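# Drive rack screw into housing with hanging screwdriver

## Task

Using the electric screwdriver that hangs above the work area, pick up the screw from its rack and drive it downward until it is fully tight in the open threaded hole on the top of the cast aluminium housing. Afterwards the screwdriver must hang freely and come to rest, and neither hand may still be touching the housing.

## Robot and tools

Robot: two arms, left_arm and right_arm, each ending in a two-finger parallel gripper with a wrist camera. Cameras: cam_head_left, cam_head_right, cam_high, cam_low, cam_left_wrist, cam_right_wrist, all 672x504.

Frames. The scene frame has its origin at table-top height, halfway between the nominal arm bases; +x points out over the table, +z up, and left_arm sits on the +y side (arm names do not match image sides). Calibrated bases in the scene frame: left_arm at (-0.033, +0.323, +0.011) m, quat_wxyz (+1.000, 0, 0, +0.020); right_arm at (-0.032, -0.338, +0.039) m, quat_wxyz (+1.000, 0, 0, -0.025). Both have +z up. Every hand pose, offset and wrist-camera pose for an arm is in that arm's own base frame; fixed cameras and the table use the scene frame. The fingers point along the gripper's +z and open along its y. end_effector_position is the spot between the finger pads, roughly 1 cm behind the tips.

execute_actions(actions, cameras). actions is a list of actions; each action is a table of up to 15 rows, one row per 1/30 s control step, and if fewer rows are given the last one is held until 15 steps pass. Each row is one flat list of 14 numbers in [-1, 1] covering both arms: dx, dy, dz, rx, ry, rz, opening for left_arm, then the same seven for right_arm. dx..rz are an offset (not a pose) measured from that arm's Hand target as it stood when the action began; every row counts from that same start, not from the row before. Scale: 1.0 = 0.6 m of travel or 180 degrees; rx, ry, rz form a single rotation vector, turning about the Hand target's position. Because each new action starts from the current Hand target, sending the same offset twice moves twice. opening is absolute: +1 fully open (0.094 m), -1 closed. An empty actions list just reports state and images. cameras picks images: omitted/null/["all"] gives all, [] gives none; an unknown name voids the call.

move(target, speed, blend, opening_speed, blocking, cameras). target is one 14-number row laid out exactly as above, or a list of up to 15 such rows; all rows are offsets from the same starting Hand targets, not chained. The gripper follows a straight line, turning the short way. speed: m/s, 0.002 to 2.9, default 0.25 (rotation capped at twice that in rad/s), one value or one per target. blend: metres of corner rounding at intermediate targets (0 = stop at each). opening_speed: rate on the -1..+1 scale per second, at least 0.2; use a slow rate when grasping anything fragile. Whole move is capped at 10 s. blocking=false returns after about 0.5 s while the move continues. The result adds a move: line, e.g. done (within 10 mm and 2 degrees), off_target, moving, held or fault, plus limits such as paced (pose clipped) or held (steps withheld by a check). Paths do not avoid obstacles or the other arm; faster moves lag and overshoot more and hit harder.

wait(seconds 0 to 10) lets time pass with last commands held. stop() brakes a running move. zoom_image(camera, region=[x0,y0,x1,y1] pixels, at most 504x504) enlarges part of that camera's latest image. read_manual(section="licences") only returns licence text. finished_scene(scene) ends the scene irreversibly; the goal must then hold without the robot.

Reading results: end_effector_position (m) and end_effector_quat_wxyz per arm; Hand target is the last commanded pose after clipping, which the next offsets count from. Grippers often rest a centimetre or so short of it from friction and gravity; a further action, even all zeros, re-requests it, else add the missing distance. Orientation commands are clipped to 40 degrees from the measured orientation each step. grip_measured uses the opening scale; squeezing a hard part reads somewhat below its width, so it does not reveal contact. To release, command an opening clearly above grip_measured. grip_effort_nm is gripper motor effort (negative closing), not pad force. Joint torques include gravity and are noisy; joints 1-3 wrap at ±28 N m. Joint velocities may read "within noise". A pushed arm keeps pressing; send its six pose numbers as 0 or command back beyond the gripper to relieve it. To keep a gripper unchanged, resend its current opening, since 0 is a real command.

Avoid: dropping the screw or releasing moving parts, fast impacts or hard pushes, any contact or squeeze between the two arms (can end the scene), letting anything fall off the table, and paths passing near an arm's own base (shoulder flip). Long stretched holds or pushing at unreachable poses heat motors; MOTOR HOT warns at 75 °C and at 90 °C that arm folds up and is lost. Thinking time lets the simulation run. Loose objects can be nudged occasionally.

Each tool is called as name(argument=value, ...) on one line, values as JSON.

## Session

Scene 1 was done. Now scene 2.

execute_actions(actions=[])

Scene clock: 0.00 s.
left_arm: end_effector_position=(+0.3974, +0.0198, +0.1260) grip_measured=+1.000 grip_effort_nm=n/a end_effector_quat_wxyz=(+0.642, -0.052, +0.765, +0.020) | right_arm: end_effector_position=(+0.3878, -0.0199, +0.1208) grip_measured=+1.000 grip_effort_nm=n/a end_effector_quat_wxyz=(+0.631, +0.014, +0.775, -0.044)
Joint positions: left_arm=[0.006 1.565 0.319 1.069 -0.092 -0.053 0.094] | right_arm=[-0.027 1.525 0.289 1.034 0.059 -0.039 0.094]
Joint velocities: within noise
Joint torques (N m): no reading
Heat: left arm: 39 °C; right arm: 33 °C.
Hand target: left_arm +0.3991, +0.0199, +0.1311; +0.647, -0.052, +0.760, +0.020 | right_arm +0.3908, -0.0200, +0.1314; +0.643, +0.014, +0.764, -0.044
Tool commands: left_gripper/opening=+1.0 right_gripper/opening=+1.0

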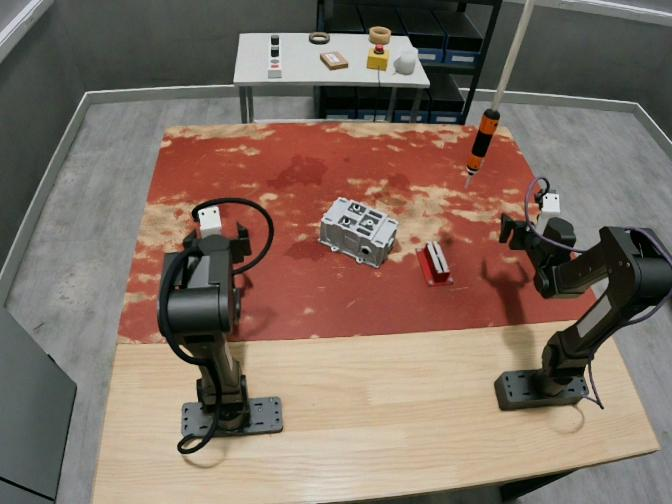

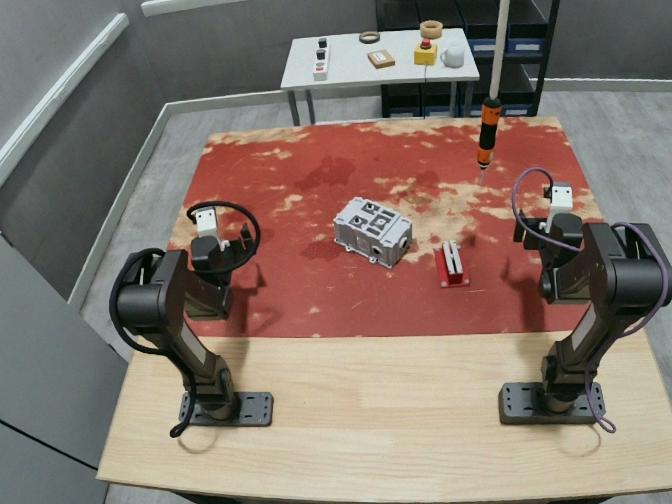

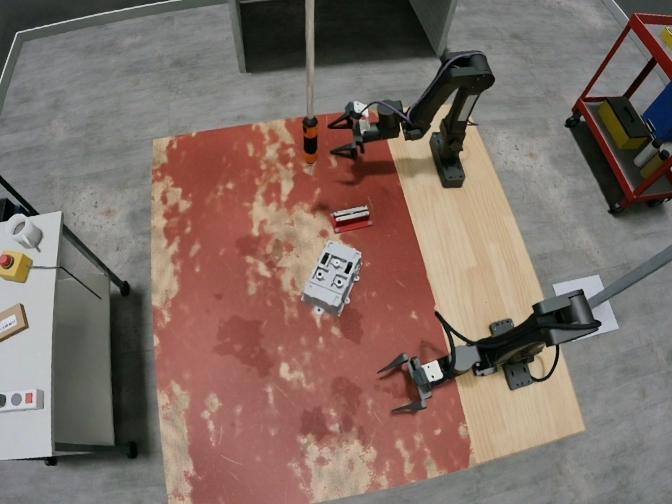

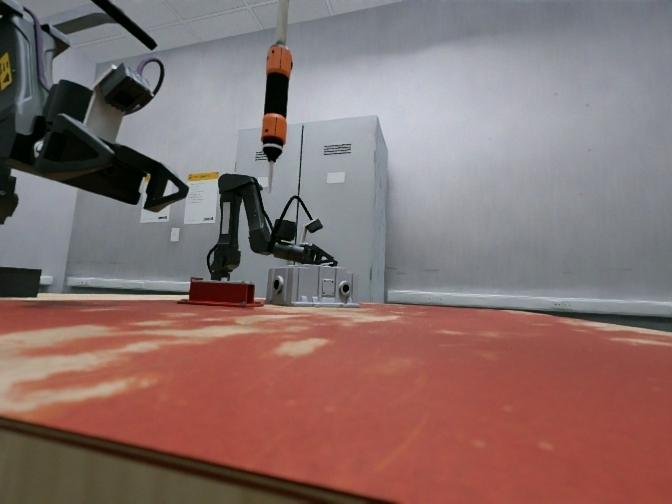

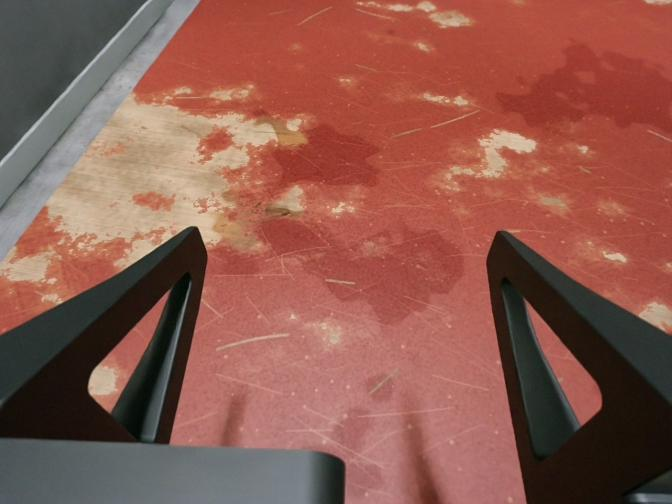

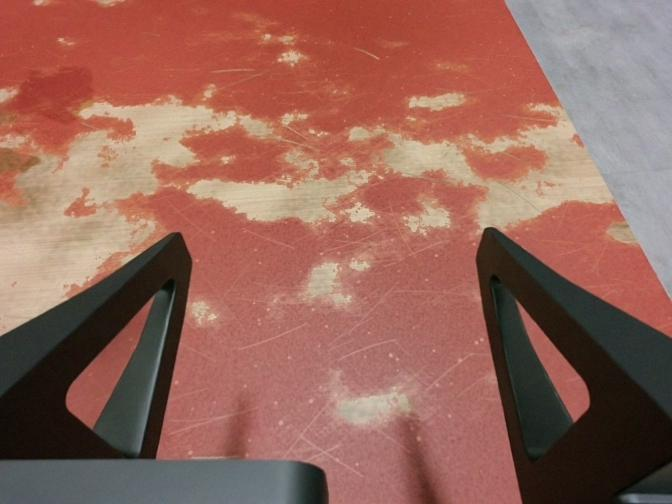

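zoom_image(camera="cam_high", region=[280, 180, 400, 330])

zoom_image(camera="cam_head_right", region=[320, 170, 520, 320])

Scaled by 3.360 from the camera's 672x504 image, which has a finer 960x720 frame.

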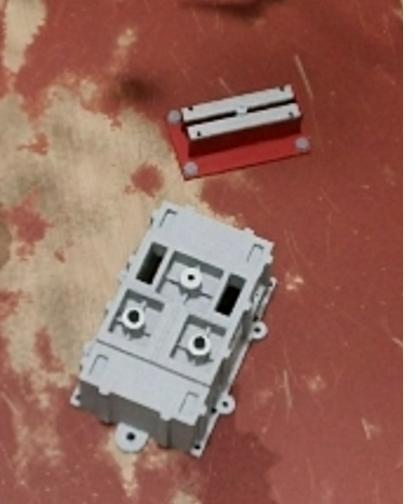

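Scaled by 2.520 from the camera's 672x504 image, which has a finer 960x720 frame.

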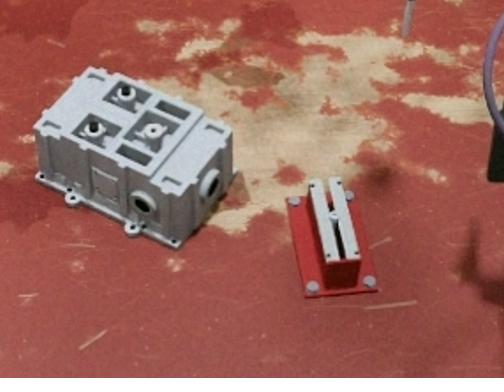

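move(target=[-0.0162, -0.3335, 0.2383, 0.0399, 0.0334, -0.2139, 1, -0.1347, 0.15, 0.2927, 0.019, -0.0535, 0.0909, 1], speed=0.3)

Scene clock: 58.17 s.
left_arm: end_effector_position=(+0.3863, -0.1755, +0.2609) grip_measured=+1.000 grip_effort_nm=-0.027 end_effector_quat_wxyz=(+0.570, +0.234, +0.775, -0.141) | right_arm: end_effector_position=(+0.3115, +0.0698, +0.2851) grip_measured=+1.000 grip_effort_nm=0.022 end_effector_quat_wxyz=(+0.687, -0.077, +0.719, +0.068)
Joint positions: left_arm=[-0.358 1.261 0.895 0.046 0.17 0.107 0.094] | right_arm=[0.232 0.704 0.491 0.167 0.027 -0.007 0.094]
Joint torques (N m): left_arm=[-0.23 -3.96 11.63 1.98 0.16 0.09] | right_arm=[0.49 -1.31 10.3 1.59 0.09 0.08]
Heat: left arm: 40 °C; right arm: 39 °C.
Hand target: left_arm +0.3894, -0.1802, +0.2740; +0.579, +0.242, +0.765, -0.145 | right_arm +0.3101, +0.0699, +0.3070; +0.704, -0.072, +0.703, +0.072
Off the commanded pose: left_arm 0.014 m, 2 deg | right_arm 0.022 m, 3 deg.
move: off_target (left_arm, right_arm)

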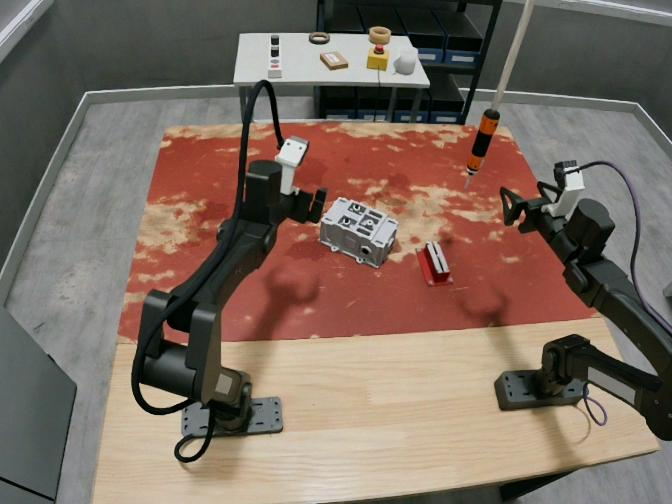

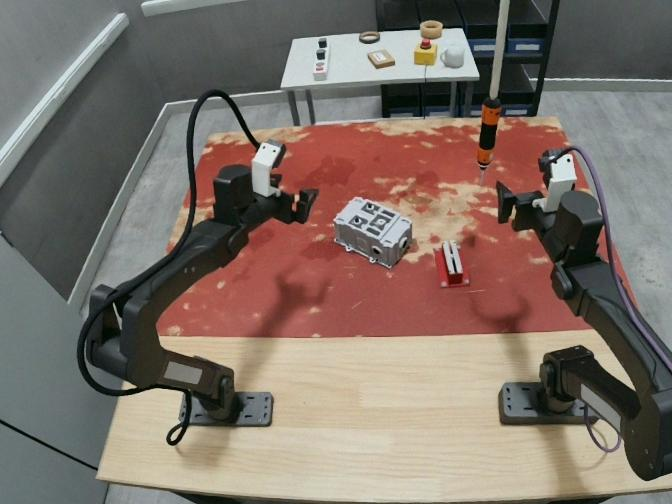

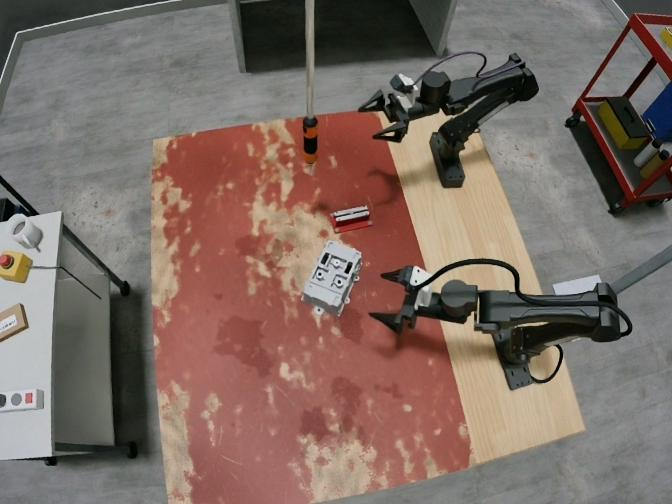

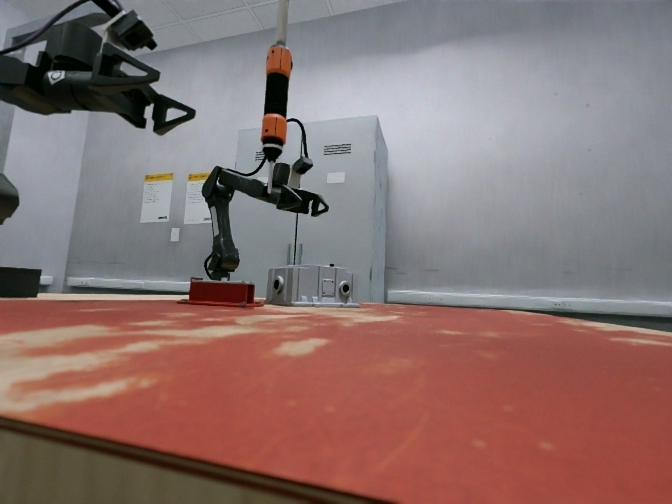

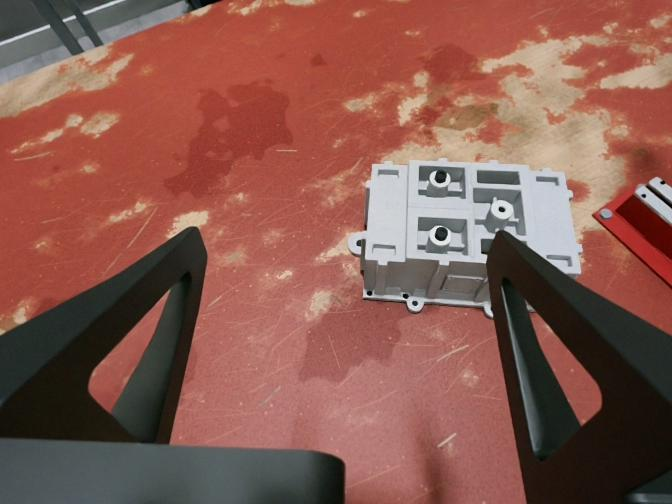

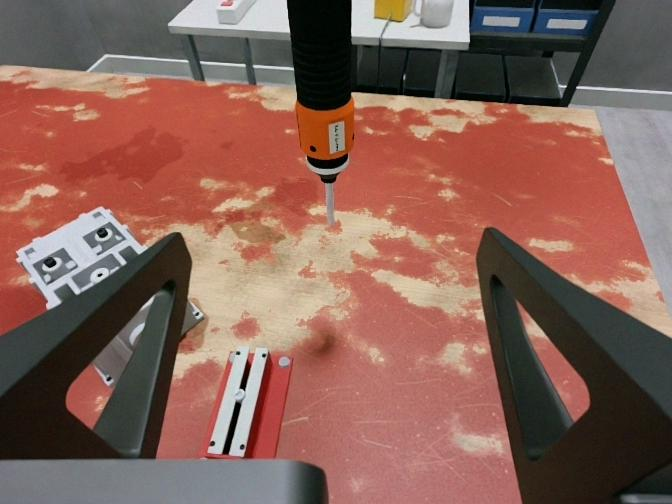

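zoom_image(camera="cam_right_wrist", region=[270, 0, 390, 240])

zoom_image(camera="cam_right_wrist", region=[190, 330, 310, 470])

zoom_image(camera="cam_left_wrist", region=[340, 140, 600, 320])

Scaled by 2.100 from the camera's 672x504 image, which has a finer 960x720 frame.

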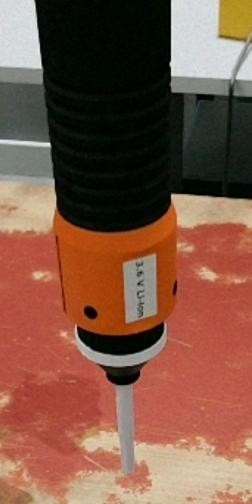

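Scaled by 3.600 from the camera's 672x504 image, which has a finer 960x720 frame.

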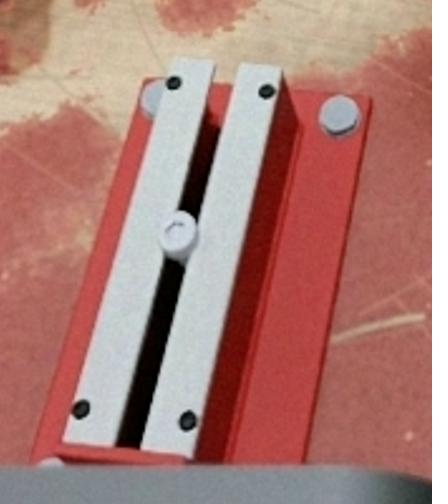

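Scaled by 1.938 from the camera's 672x504 image, which has a finer 960x720 frame.

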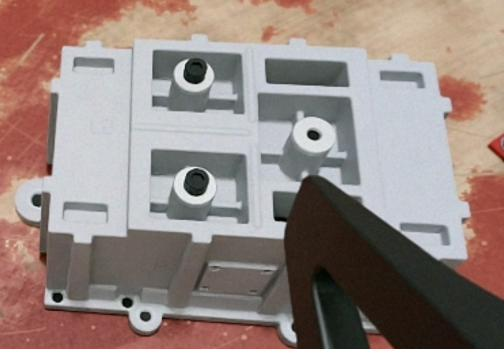

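move(target=[0, 0, 0, 0.0145, 0.0236, -0.0655, 1, 0.099, -0.0178, -0.0367, 0.007, -0.0207, 0.074, 1], speed=0.2, cameras=["cam_right_wrist", "cam_left_wrist", "cam_low", "cam_high"])

Scene clock: 132.50 s.
left_arm: end_effector_position=(+0.3841, -0.1783, +0.2599) grip_measured=+1.000 grip_effort_nm=-0.017 end_effector_quat_wxyz=(+0.516, +0.320, +0.770, -0.194) | right_arm: end_effector_position=(+0.3678, +0.0586, +0.2684) grip_measured=+1.000 grip_effort_nm=0.022 end_effector_quat_wxyz=(+0.697, -0.139, +0.686, +0.159)
Joint positions: left_arm=[-0.249 1.332 1.034 -0.154 0.461 0.247 0.094] | right_arm=[-0.077 1.101 0.491 0.634 -0.503 0.036 0.094]
Joint torques (N m): left_arm=[0.55 -4.19 12.16 1.84 0.31 0.11] | right_arm=[-0.35 -2.84 8.17 1.92 -0.15 0]
Heat: left arm: 49 °C; right arm: 39 °C.
Hand target: left_arm +0.3893, -0.1802, +0.2739; +0.527, +0.327, +0.760, -0.195 | right_arm +0.3694, +0.0592, +0.2849; +0.714, -0.147, +0.666, +0.158
Off the commanded pose: left_arm 0.015 m, 2 deg | right_arm 0.017 m, 3 deg.
move: off_target (left_arm, right_arm)
Images, in order (width x height): cam_high 672x504, cam_low 672x504, cam_left_wrist 672x504, cam_right_wrist 672x504.

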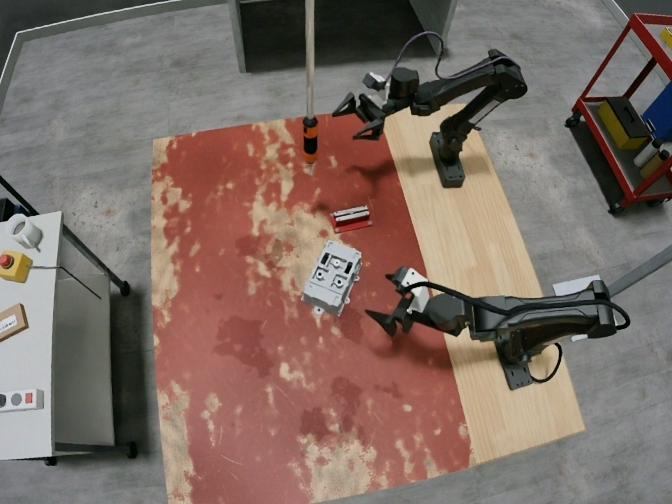

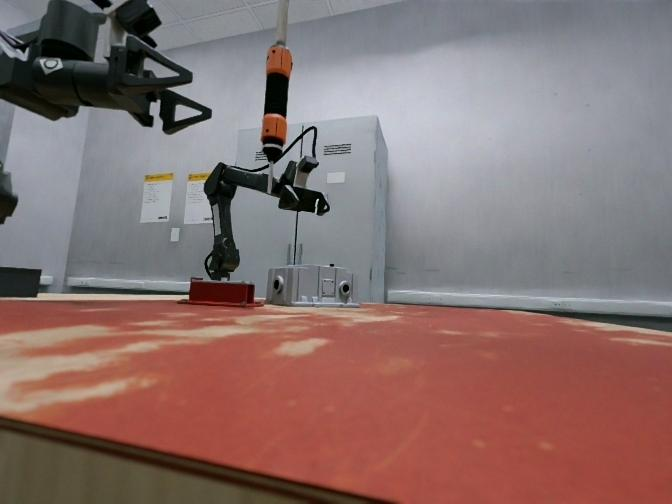

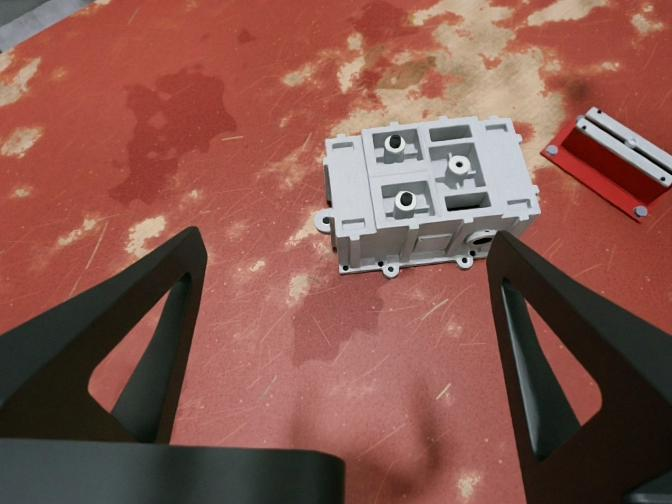

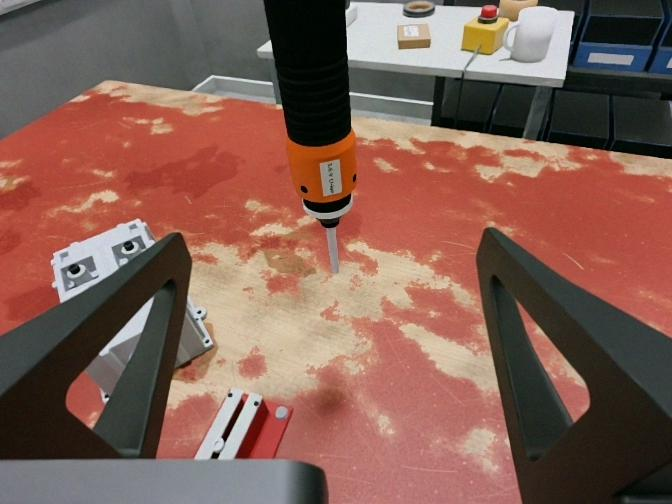

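move(target=[0, 0, 0, 0, 0, 0, 1, 0.1215, 0.0549, 0.003, -0.0073, -0.0033, 0, 1], speed=0.18, cameras=["cam_right_wrist"])

Scene clock: 155.97 s.
left_arm: end_effector_position=(+0.3840, -0.1784, +0.2599) grip_measured=+1.000 grip_effort_nm=-0.027 end_effector_quat_wxyz=(+0.516, +0.320, +0.770, -0.194) | right_arm: end_effector_position=(+0.4351, +0.0913, +0.2618) grip_measured=+1.000 grip_effort_nm=0.017 end_effector_quat_wxyz=(+0.690, -0.151, +0.690, +0.159)
Joint positions: left_arm=[-0.249 1.332 1.034 -0.155 0.461 0.247 0.094] | right_arm=[0.052 1.423 0.695 0.73 -0.39 0.012 0.094]
Joint torques (N m): left_arm=[0.53 -4.21 12.15 1.85 0.32 0.1] | right_arm=[0.43 -5.29 9.94 1.93 0.06 -0.1]
Heat: left arm: 52 °C; right arm: 42 °C.
Hand target: left_arm +0.3893, -0.1802, +0.2739; +0.527, +0.327, +0.760, -0.195 | right_arm +0.4424, +0.0922, +0.2867; +0.715, -0.156, +0.664, +0.150
Off the commanded pose: left_arm 0.015 m, 2 deg | right_arm 0.026 m, 4 deg.
move: off_target (left_arm, right_arm)
Images, in order (width x height): cam_right_wrist 672x504.

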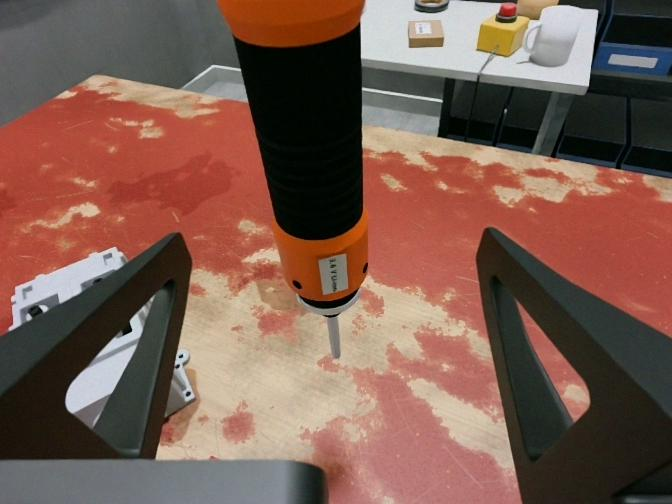

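move(target=[0, 0, 0, 0, 0, 0, 1, 0.0452, 0.0347, 0.007, -0.0144, -0.0068, 0, 1], speed=0.1, cameras=["cam_right_wrist"])

Scene clock: 175.97 s.
left_arm: end_effector_position=(+0.3840, -0.1784, +0.2599) grip_measured=+1.000 grip_effort_nm=-0.022 end_effector_quat_wxyz=(+0.516, +0.320, +0.770, -0.194) | right_arm: end_effector_position=(+0.4625, +0.1117, +0.2683) grip_measured=+1.000 grip_effort_nm=0.017 end_effector_quat_wxyz=(+0.697, -0.171, +0.683, +0.140)
Joint positions: left_arm=[-0.249 1.332 1.034 -0.156 0.461 0.247 0.094] | right_arm=[0.112 1.531 0.811 0.73 -0.333 -0.044 0.094]
Joint torques (N m): left_arm=[0.53 -4.21 12.16 1.84 0.32 0.11] | right_arm=[0.34 -6.43 9.96 1.86 0.1 -0.06]
Heat: left arm: 53 °C; right arm: 41 °C.
Hand target: left_arm +0.3893, -0.1802, +0.2739; +0.527, +0.327, +0.760, -0.195 | right_arm +0.4694, +0.1130, +0.2909; +0.719, -0.174, +0.660, +0.133
Off the commanded pose: left_arm 0.015 m, 2 deg | right_arm 0.024 m, 4 deg.
move: off_target (left_arm, right_arm)
Images, in order (width x height): cam_right_wrist 672x504.

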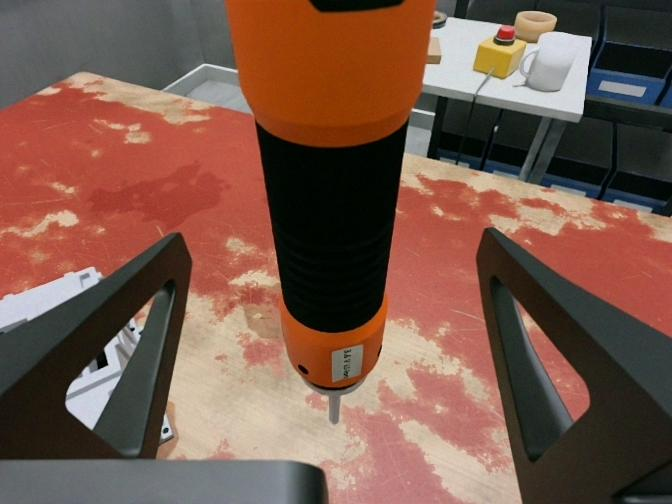

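move(target=[0, 0, 0, 0, 0, 0, 1, 0.013, 0.0055, 0, 0, 0, 0, 1], speed=0.08, cameras=["cam_right_wrist"])

Scene clock: 213.43 s.
left_arm: end_effector_position=(+0.3840, -0.1784, +0.2599) grip_measured=+1.000 grip_effort_nm=-0.022 end_effector_quat_wxyz=(+0.516, +0.320, +0.770, -0.194) | right_arm: end_effector_position=(+0.4705, +0.1141, +0.2684) grip_measured=+1.000 grip_effort_nm=0.022 end_effector_quat_wxyz=(+0.697, -0.171, +0.683, +0.139)
Joint positions: left_arm=[-0.249 1.332 1.034 -0.156 0.461 0.248 0.094] | right_arm=[0.118 1.562 0.841 0.73 -0.325 -0.045 0.094]
Joint torques (N m): left_arm=[0.5 -4.25 12.15 1.84 0.32 0.11] | right_arm=[0.46 -6.86 10.04 1.87 0.07 -0.07]
Heat: left arm: 54 °C; right arm: 41 °C.
Hand target: left_arm +0.3894, -0.1802, +0.2740; +0.527, +0.327, +0.760, -0.195 | right_arm +0.4773, +0.1164, +0.2909; +0.719, -0.174, +0.660, +0.133
Off the commanded pose: left_arm 0.015 m, 2 deg | right_arm 0.024 m, 4 deg.
move: off_target (left_arm, right_arm)
Images, in order (width x height): cam_right_wrist 672x504.

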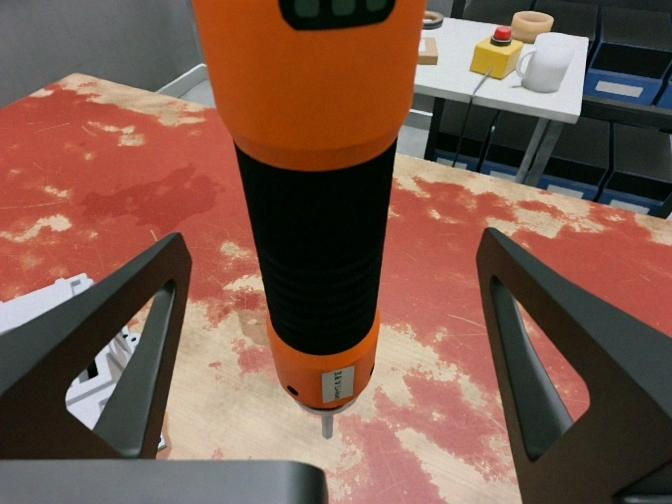

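move(target=[0, 0, 0, 0, 0, 0, 1, -0.02, -0.001, 0, 0, 0, 0, 1], speed=0.08, cameras=["cam_right_wrist"])

Scene clock: 223.27 s.
left_arm: end_effector_position=(+0.3839, -0.1784, +0.2598) grip_measured=+1.000 grip_effort_nm=-0.022 end_effector_quat_wxyz=(+0.516, +0.320, +0.770, -0.194) | right_arm: end_effector_position=(+0.4703, +0.1152, +0.2684) grip_measured=+1.000 grip_effort_nm=0.022 end_effector_quat_wxyz=(+0.697, -0.171, +0.683, +0.139)
Joint positions: left_arm=[-0.249 1.332 1.034 -0.156 0.461 0.248 0.094] | right_arm=[0.121 1.562 0.841 0.73 -0.322 -0.045 0.094]
Joint torques (N m): left_arm=[0.55 -4.22 12.16 1.85 0.32 0.11] | right_arm=[0.54 -10.21 6.63 1.85 0.09 -0.09]
Heat: left arm: 54 °C; right arm: 42 °C.
Hand target: left_arm +0.3893, -0.1802, +0.2739; +0.527, +0.327, +0.760, -0.195 | right_arm +0.4652, +0.1158, +0.2908; +0.719, -0.174, +0.660, +0.133
Off the commanded pose: left_arm 0.015 m, 2 deg | right_arm 0.023 m, 4 deg.
move: off_target (left_arm, right_arm)
Images, in order (width x height): cam_right_wrist 672x504.

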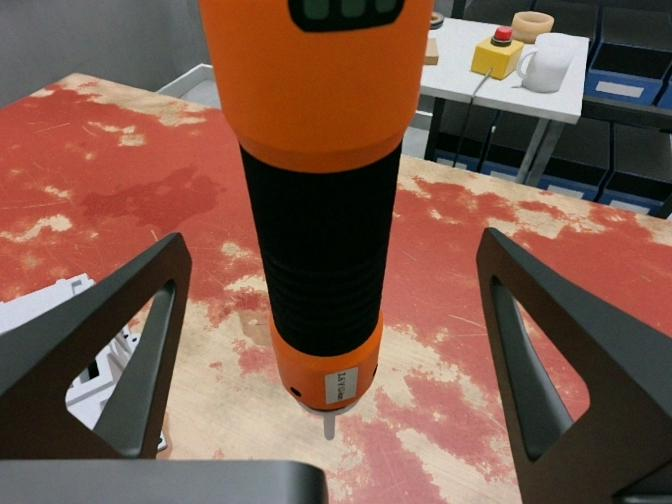

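move(target=[0, 0, 0, 0, 0, 0, 1, -0.016, -0.0035, 0, 0, 0, 0, 1], speed=0.08, cameras=["cam_right_wrist"])

Scene clock: 228.07 s.
left_arm: end_effector_position=(+0.3839, -0.1784, +0.2598) grip_measured=+1.000 grip_effort_nm=-0.022 end_effector_quat_wxyz=(+0.516, +0.320, +0.770, -0.194) | right_arm: end_effector_position=(+0.4637, +0.1142, +0.2733) grip_measured=+1.000 grip_effort_nm=0.027 end_effector_quat_wxyz=(+0.701, -0.171, +0.679, +0.138)
Joint positions: left_arm=[-0.249 1.332 1.034 -0.156 0.461 0.248 0.094] | right_arm=[0.121 1.532 0.822 0.73 -0.321 -0.046 0.094]
Joint torques (N m): left_arm=[0.54 -4.25 12.19 1.85 0.3 0.11] | right_arm=[0.14 -10.59 5.39 1.85 0.06 -0.02]
Heat: left arm: 54 °C; right arm: 42 °C.
Hand target: left_arm +0.3893, -0.1802, +0.2739; +0.527, +0.327, +0.760, -0.195 | right_arm +0.4556, +0.1137, +0.2911; +0.719, -0.174, +0.660, +0.133
Off the commanded pose: left_arm 0.015 m, 2 deg | right_arm 0.019 m, 3 deg.
move: off_target (left_arm, right_arm)
Images, in order (width x height): cam_right_wrist 672x504.

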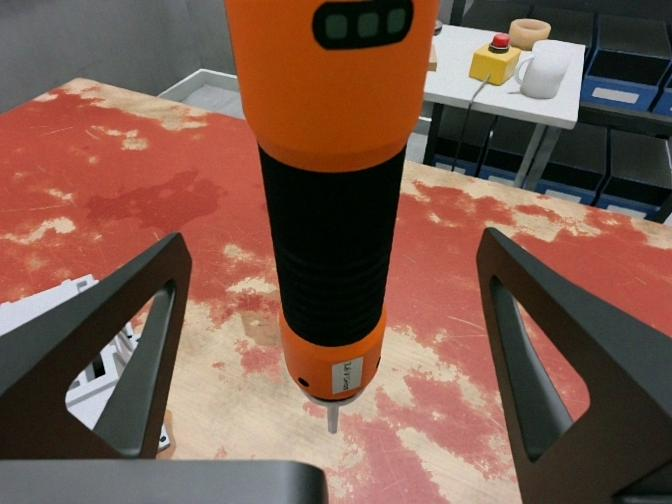

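move(target=[0, 0, 0, 0, 0, 0, 1, 0, 0, 0, 0, 0, 0, -0.4], opening_speed=0.6, cameras=["cam_right_wrist", "cam_left_wrist", "cam_low"])

Scene clock: 235.20 s.
left_arm: end_effector_position=(+0.3839, -0.1784, +0.2598) grip_measured=+1.000 grip_effort_nm=-0.027 end_effector_quat_wxyz=(+0.516, +0.320, +0.770, -0.194) | right_arm: end_effector_position=(+0.4637, +0.1142, +0.2731) grip_measured=-0.280 grip_effort_nm=-0.999 end_effector_quat_wxyz=(+0.700, -0.172, +0.679, +0.138)
Joint positions: left_arm=[-0.249 1.332 1.034 -0.156 0.461 0.248 0.094] | right_arm=[0.121 1.532 0.822 0.73 -0.321 -0.047 0.034]
Joint torques (N m): left_arm=[0.5 -4.23 12.18 1.84 0.32 0.1] | right_arm=[0.25 -10.62 5.45 1.83 0.08 -0.04]
Heat: left arm: 54 °C; right arm: 42 °C.
Hand target: left_arm +0.3893, -0.1802, +0.2740; +0.527, +0.327, +0.760, -0.195 | right_arm +0.4556, +0.1138, +0.2909; +0.719, -0.174, +0.660, +0.133
Off the commanded pose: left_arm 0.015 m, 2 deg | right_arm 0.020 m, 3 deg.
move: off_target (left_arm, right_arm)
Images, in order (width x height): cam_low 672x504, cam_left_wrist 672x504, cam_right_wrist 672x504.

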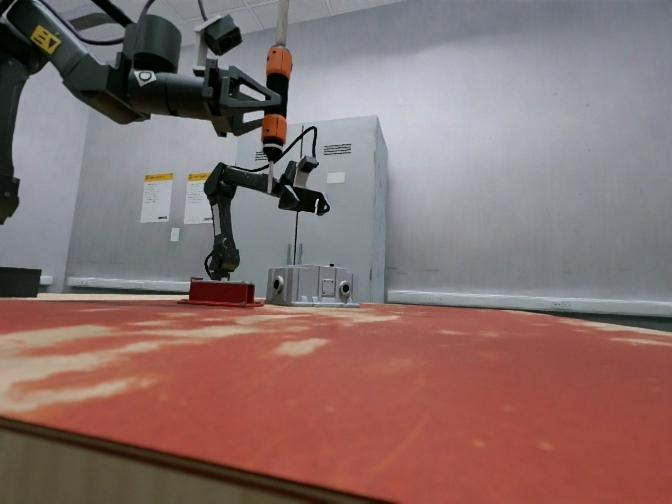

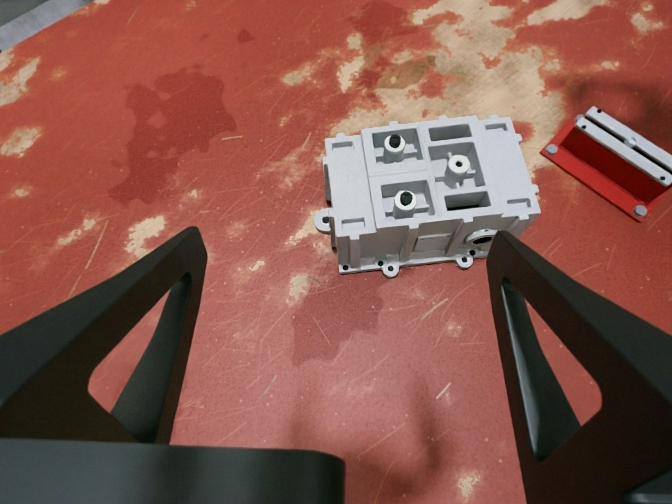

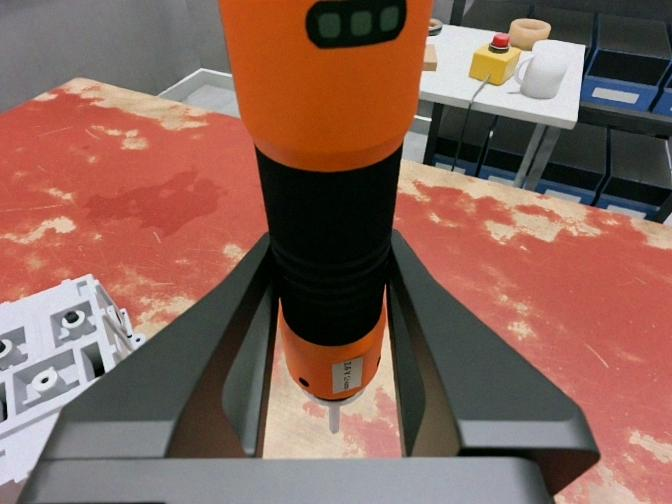

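move(target=[0, 0, 0, 0, 0, 0, 1, -0.1627, 0.1003, -0.1448, -0.0052, 0.0109, 0, -0.4], speed=0.15, cameras=["cam_right_wrist", "cam_left_wrist", "cam_low"])

zoom_image(camera="cam_right_wrist", region=[270, 360, 410, 470])

zoom_image(camera="cam_low", region=[200, 110, 320, 310])

Scene clock: 292.23 s.
left_arm: end_effector_position=(+0.3839, -0.1784, +0.2598) grip_measured=+1.000 grip_effort_nm=-0.027 end_effector_quat_wxyz=(+0.516, +0.320, +0.770, -0.194) | right_arm: end_effector_position=(+0.3617, +0.1741, +0.1957) grip_measured=-0.280 grip_effort_nm=-1.009 end_effector_quat_wxyz=(+0.694, -0.177, +0.685, +0.131)
Joint positions: left_arm=[-0.249 1.332 1.034 -0.156 0.461 0.248 0.094] | right_arm=[0.452 1.417 0.363 1.052 0.013 -0.067 0.034]
Joint torques (N m): left_arm=[0.53 -4.19 12.14 1.84 0.31 0.11] | right_arm=[0.27 -6.2 4.66 1.89 0.04 -0.1]
Heat: left arm: 55 °C; right arm: 43 °C.
Hand target: left_arm +0.3893, -0.1802, +0.2740; +0.527, +0.327, +0.760, -0.195 | right_arm +0.3581, +0.1738, +0.2040; +0.706, -0.178, +0.673, +0.131
Off the commanded pose: left_arm 0.015 m, 2 deg | right_arm 0.009 m, 2 deg.
move: off_target (left_arm)
Images, in order (width x height): cam_low 672x504, cam_left_wrist 672x504, cam_right_wrist 672x504.

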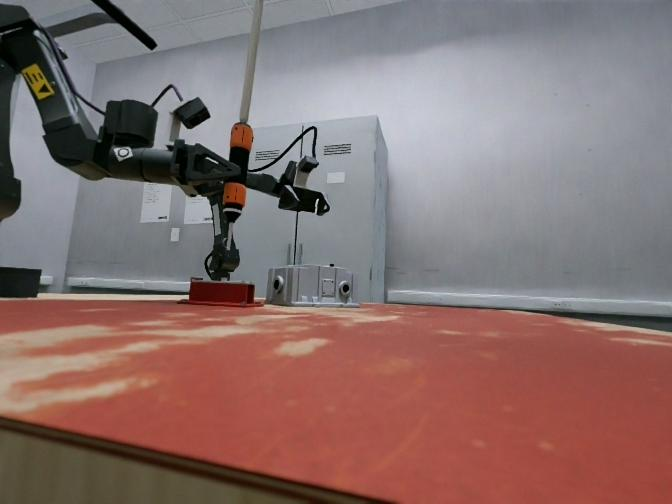

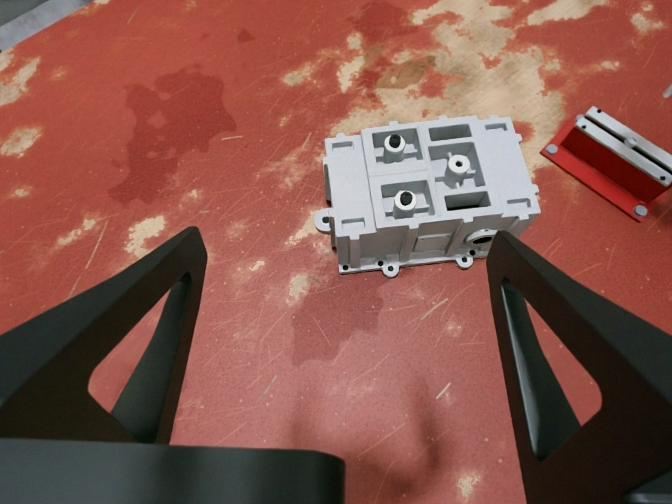

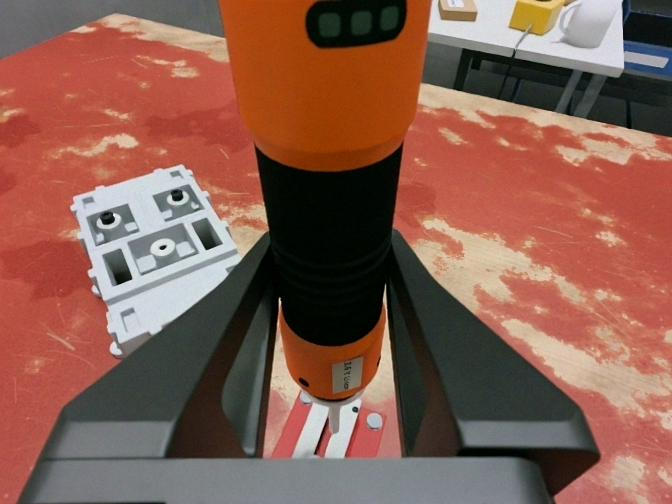

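Scaled by 3.600 from the camera's 672x504 image, which has a finer 960x720 frame.

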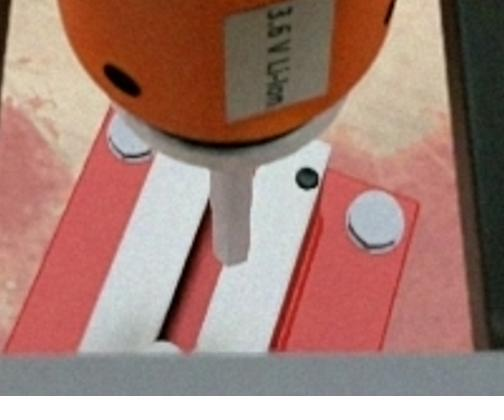

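Scaled by 2.520 from the camera's 672x504 image, which has a finer 960x720 frame.

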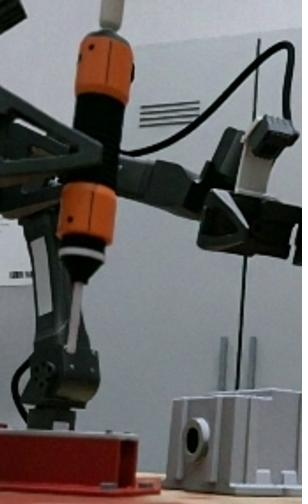

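move(target=[0, 0, 0, 0, 0, 0, 1, -0.0082, 0.0042, -0.0583, 0.0108, -0.002, 0, -0.4], speed=0.08, cameras=["cam_right_wrist", "cam_left_wrist", "cam_low"])

zoom_image(camera="cam_right_wrist", region=[270, 360, 410, 470])

zoom_image(camera="cam_low", region=[200, 110, 320, 310])

Scene clock: 316.17 s.
left_arm: end_effector_position=(+0.3839, -0.1784, +0.2598) grip_measured=+1.000 grip_effort_nm=-0.017 end_effector_quat_wxyz=(+0.516, +0.320, +0.770, -0.194) | right_arm: end_effector_position=(+0.3561, +0.1749, +0.1662) grip_measured=-0.280 grip_effort_nm=-1.018 end_effector_quat_wxyz=(+0.703, -0.168, +0.677, +0.136)
Joint positions: left_arm=[-0.249 1.332 1.034 -0.156 0.461 0.248 0.094] | right_arm=[0.47 1.609 0.286 1.351 0.035 -0.053 0.034]
Joint torques (N m): left_arm=[0.53 -4.23 12.19 1.86 0.32 0.11] | right_arm=[0.65 -4.6 3.47 2.05 0.02 0.05]
Heat: left arm: 55 °C; right arm: 45 °C.
Hand target: left_arm +0.3894, -0.1802, +0.2740; +0.527, +0.327, +0.760, -0.195 | right_arm +0.3532, +0.1764, +0.1692; +0.711, -0.166, +0.668, +0.142
Off the commanded pose: left_arm 0.015 m, 2 deg | right_arm 0.004 m, 1 deg.
move: off_target (left_arm)
Images, in order (width x height): cam_low 672x504, cam_left_wrist 672x504, cam_right_wrist 672x504.

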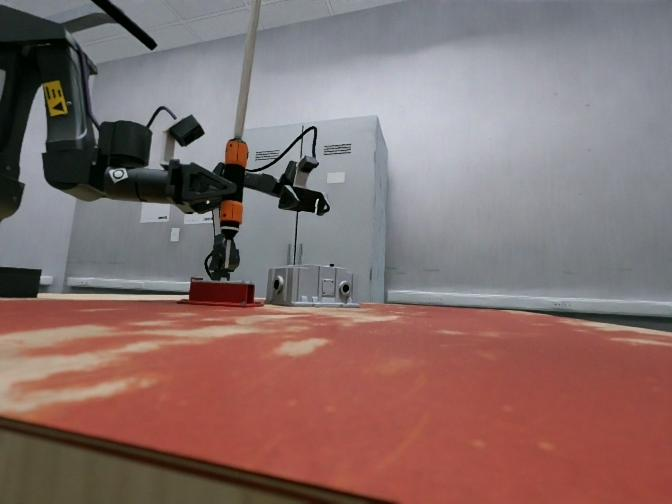

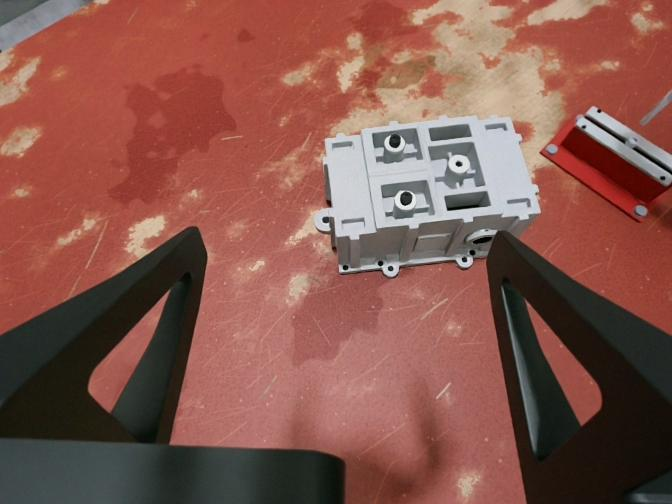

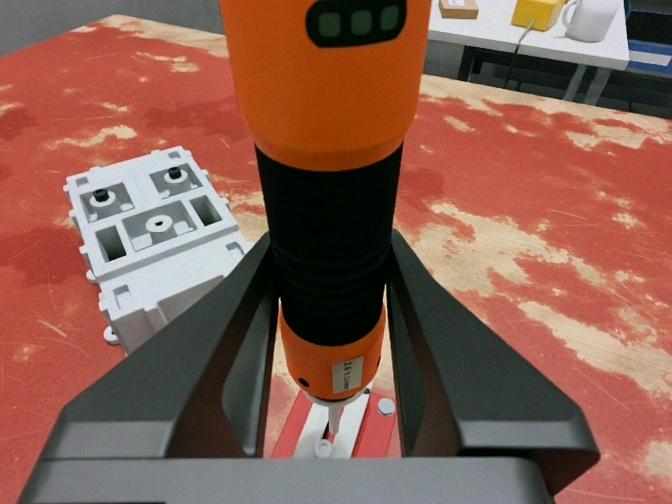

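Scaled by 3.600 from the camera's 672x504 image, which has a finer 960x720 frame.

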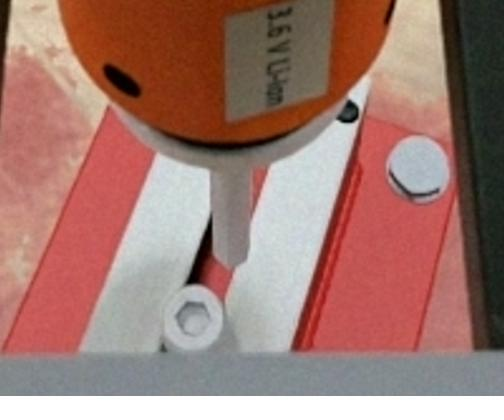

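Scaled by 2.520 from the camera's 672x504 image, which has a finer 960x720 frame.

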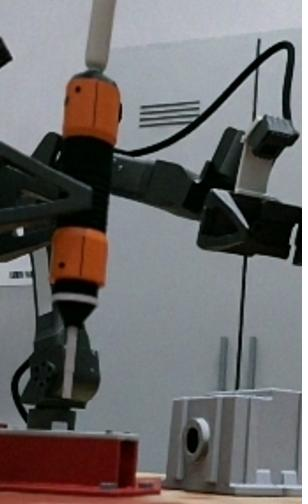

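zoom_image(camera="cam_left_wrist", region=[572, 60, 672, 200])

Scaled by 3.600 from the camera's 672x504 image, which has a finer 960x720 frame.

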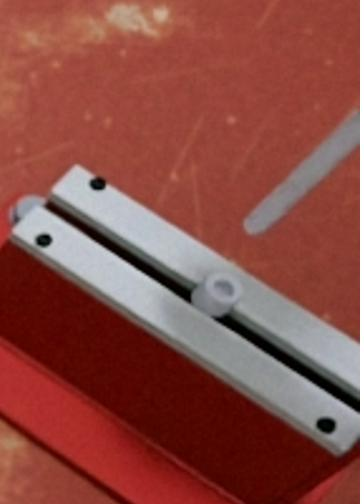

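move(target=[0, 0, 0, 0, 0, 0, 1, -0.0087, 0.007, -0.0217, 0, 0, 0, -0.4], speed=0.06, cameras=["cam_right_wrist", "cam_left_wrist"])

zoom_image(camera="cam_right_wrist", region=[290, 380, 390, 460])

zoom_image(camera="cam_left_wrist", region=[572, 60, 672, 200])

Scene clock: 367.03 s.
left_arm: end_effector_position=(+0.3839, -0.1784, +0.2597) grip_measured=+1.000 grip_effort_nm=-0.017 end_effector_quat_wxyz=(+0.516, +0.320, +0.771, -0.194) | right_arm: end_effector_position=(+0.3519, +0.1798, +0.1502) grip_measured=-0.280 grip_effort_nm=-1.013 end_effector_quat_wxyz=(+0.699, -0.169, +0.681, +0.136)
Joint positions: left_arm=[-0.249 1.332 1.034 -0.156 0.461 0.248 0.094] | right_arm=[0.498 1.694 0.267 1.441 0.063 -0.053 0.034]
Joint torques (N m): left_arm=[0.54 -4.25 12.19 1.84 0.31 0.11] | right_arm=[0.73 -4.74 2.7 2.17 0.02 0.05]
Heat: left arm: 56 °C; right arm: 50 °C.
Hand target: left_arm +0.3893, -0.1802, +0.2739; +0.527, +0.327, +0.760, -0.195 | right_arm +0.3480, +0.1806, +0.1561; +0.711, -0.166, +0.668, +0.142
Off the commanded pose: left_arm 0.015 m, 2 deg | right_arm 0.007 m, 2 deg.
move: off_target (left_arm)
Images, in order (width x height): cam_left_wrist 672x504, cam_right_wrist 672x504.

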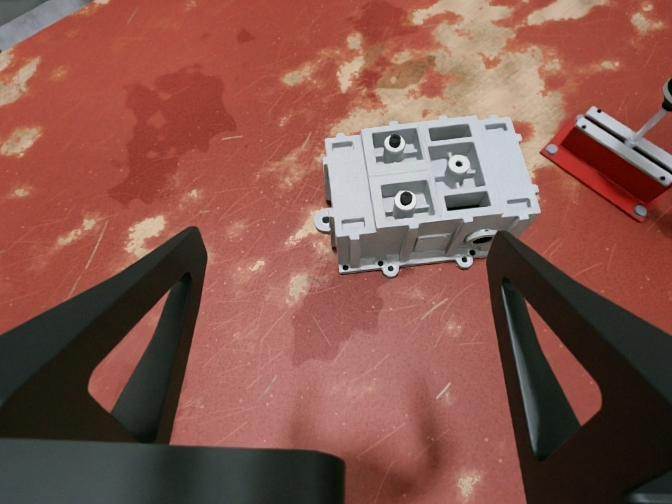

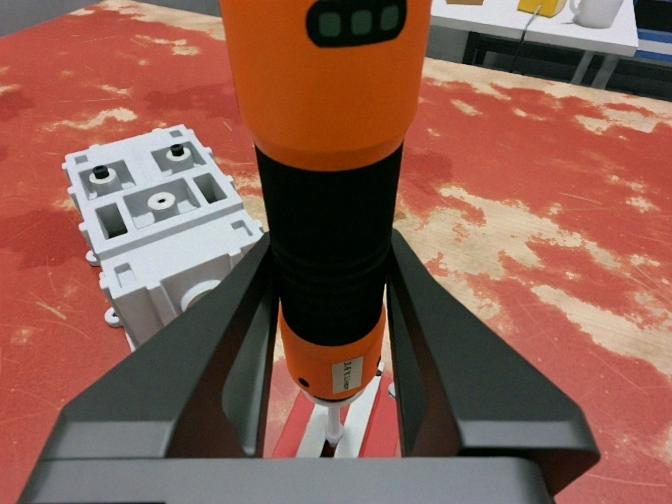

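Scaled by 5.040 from the camera's 672x504 image, which has a finer 960x720 frame.

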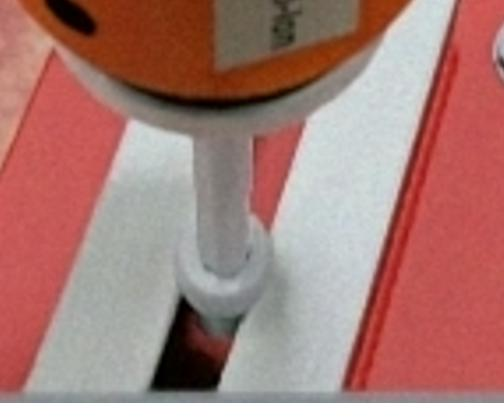

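Scaled by 3.600 from the camera's 672x504 image, which has a finer 960x720 frame.

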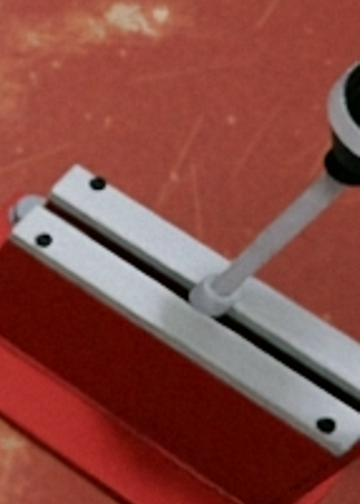

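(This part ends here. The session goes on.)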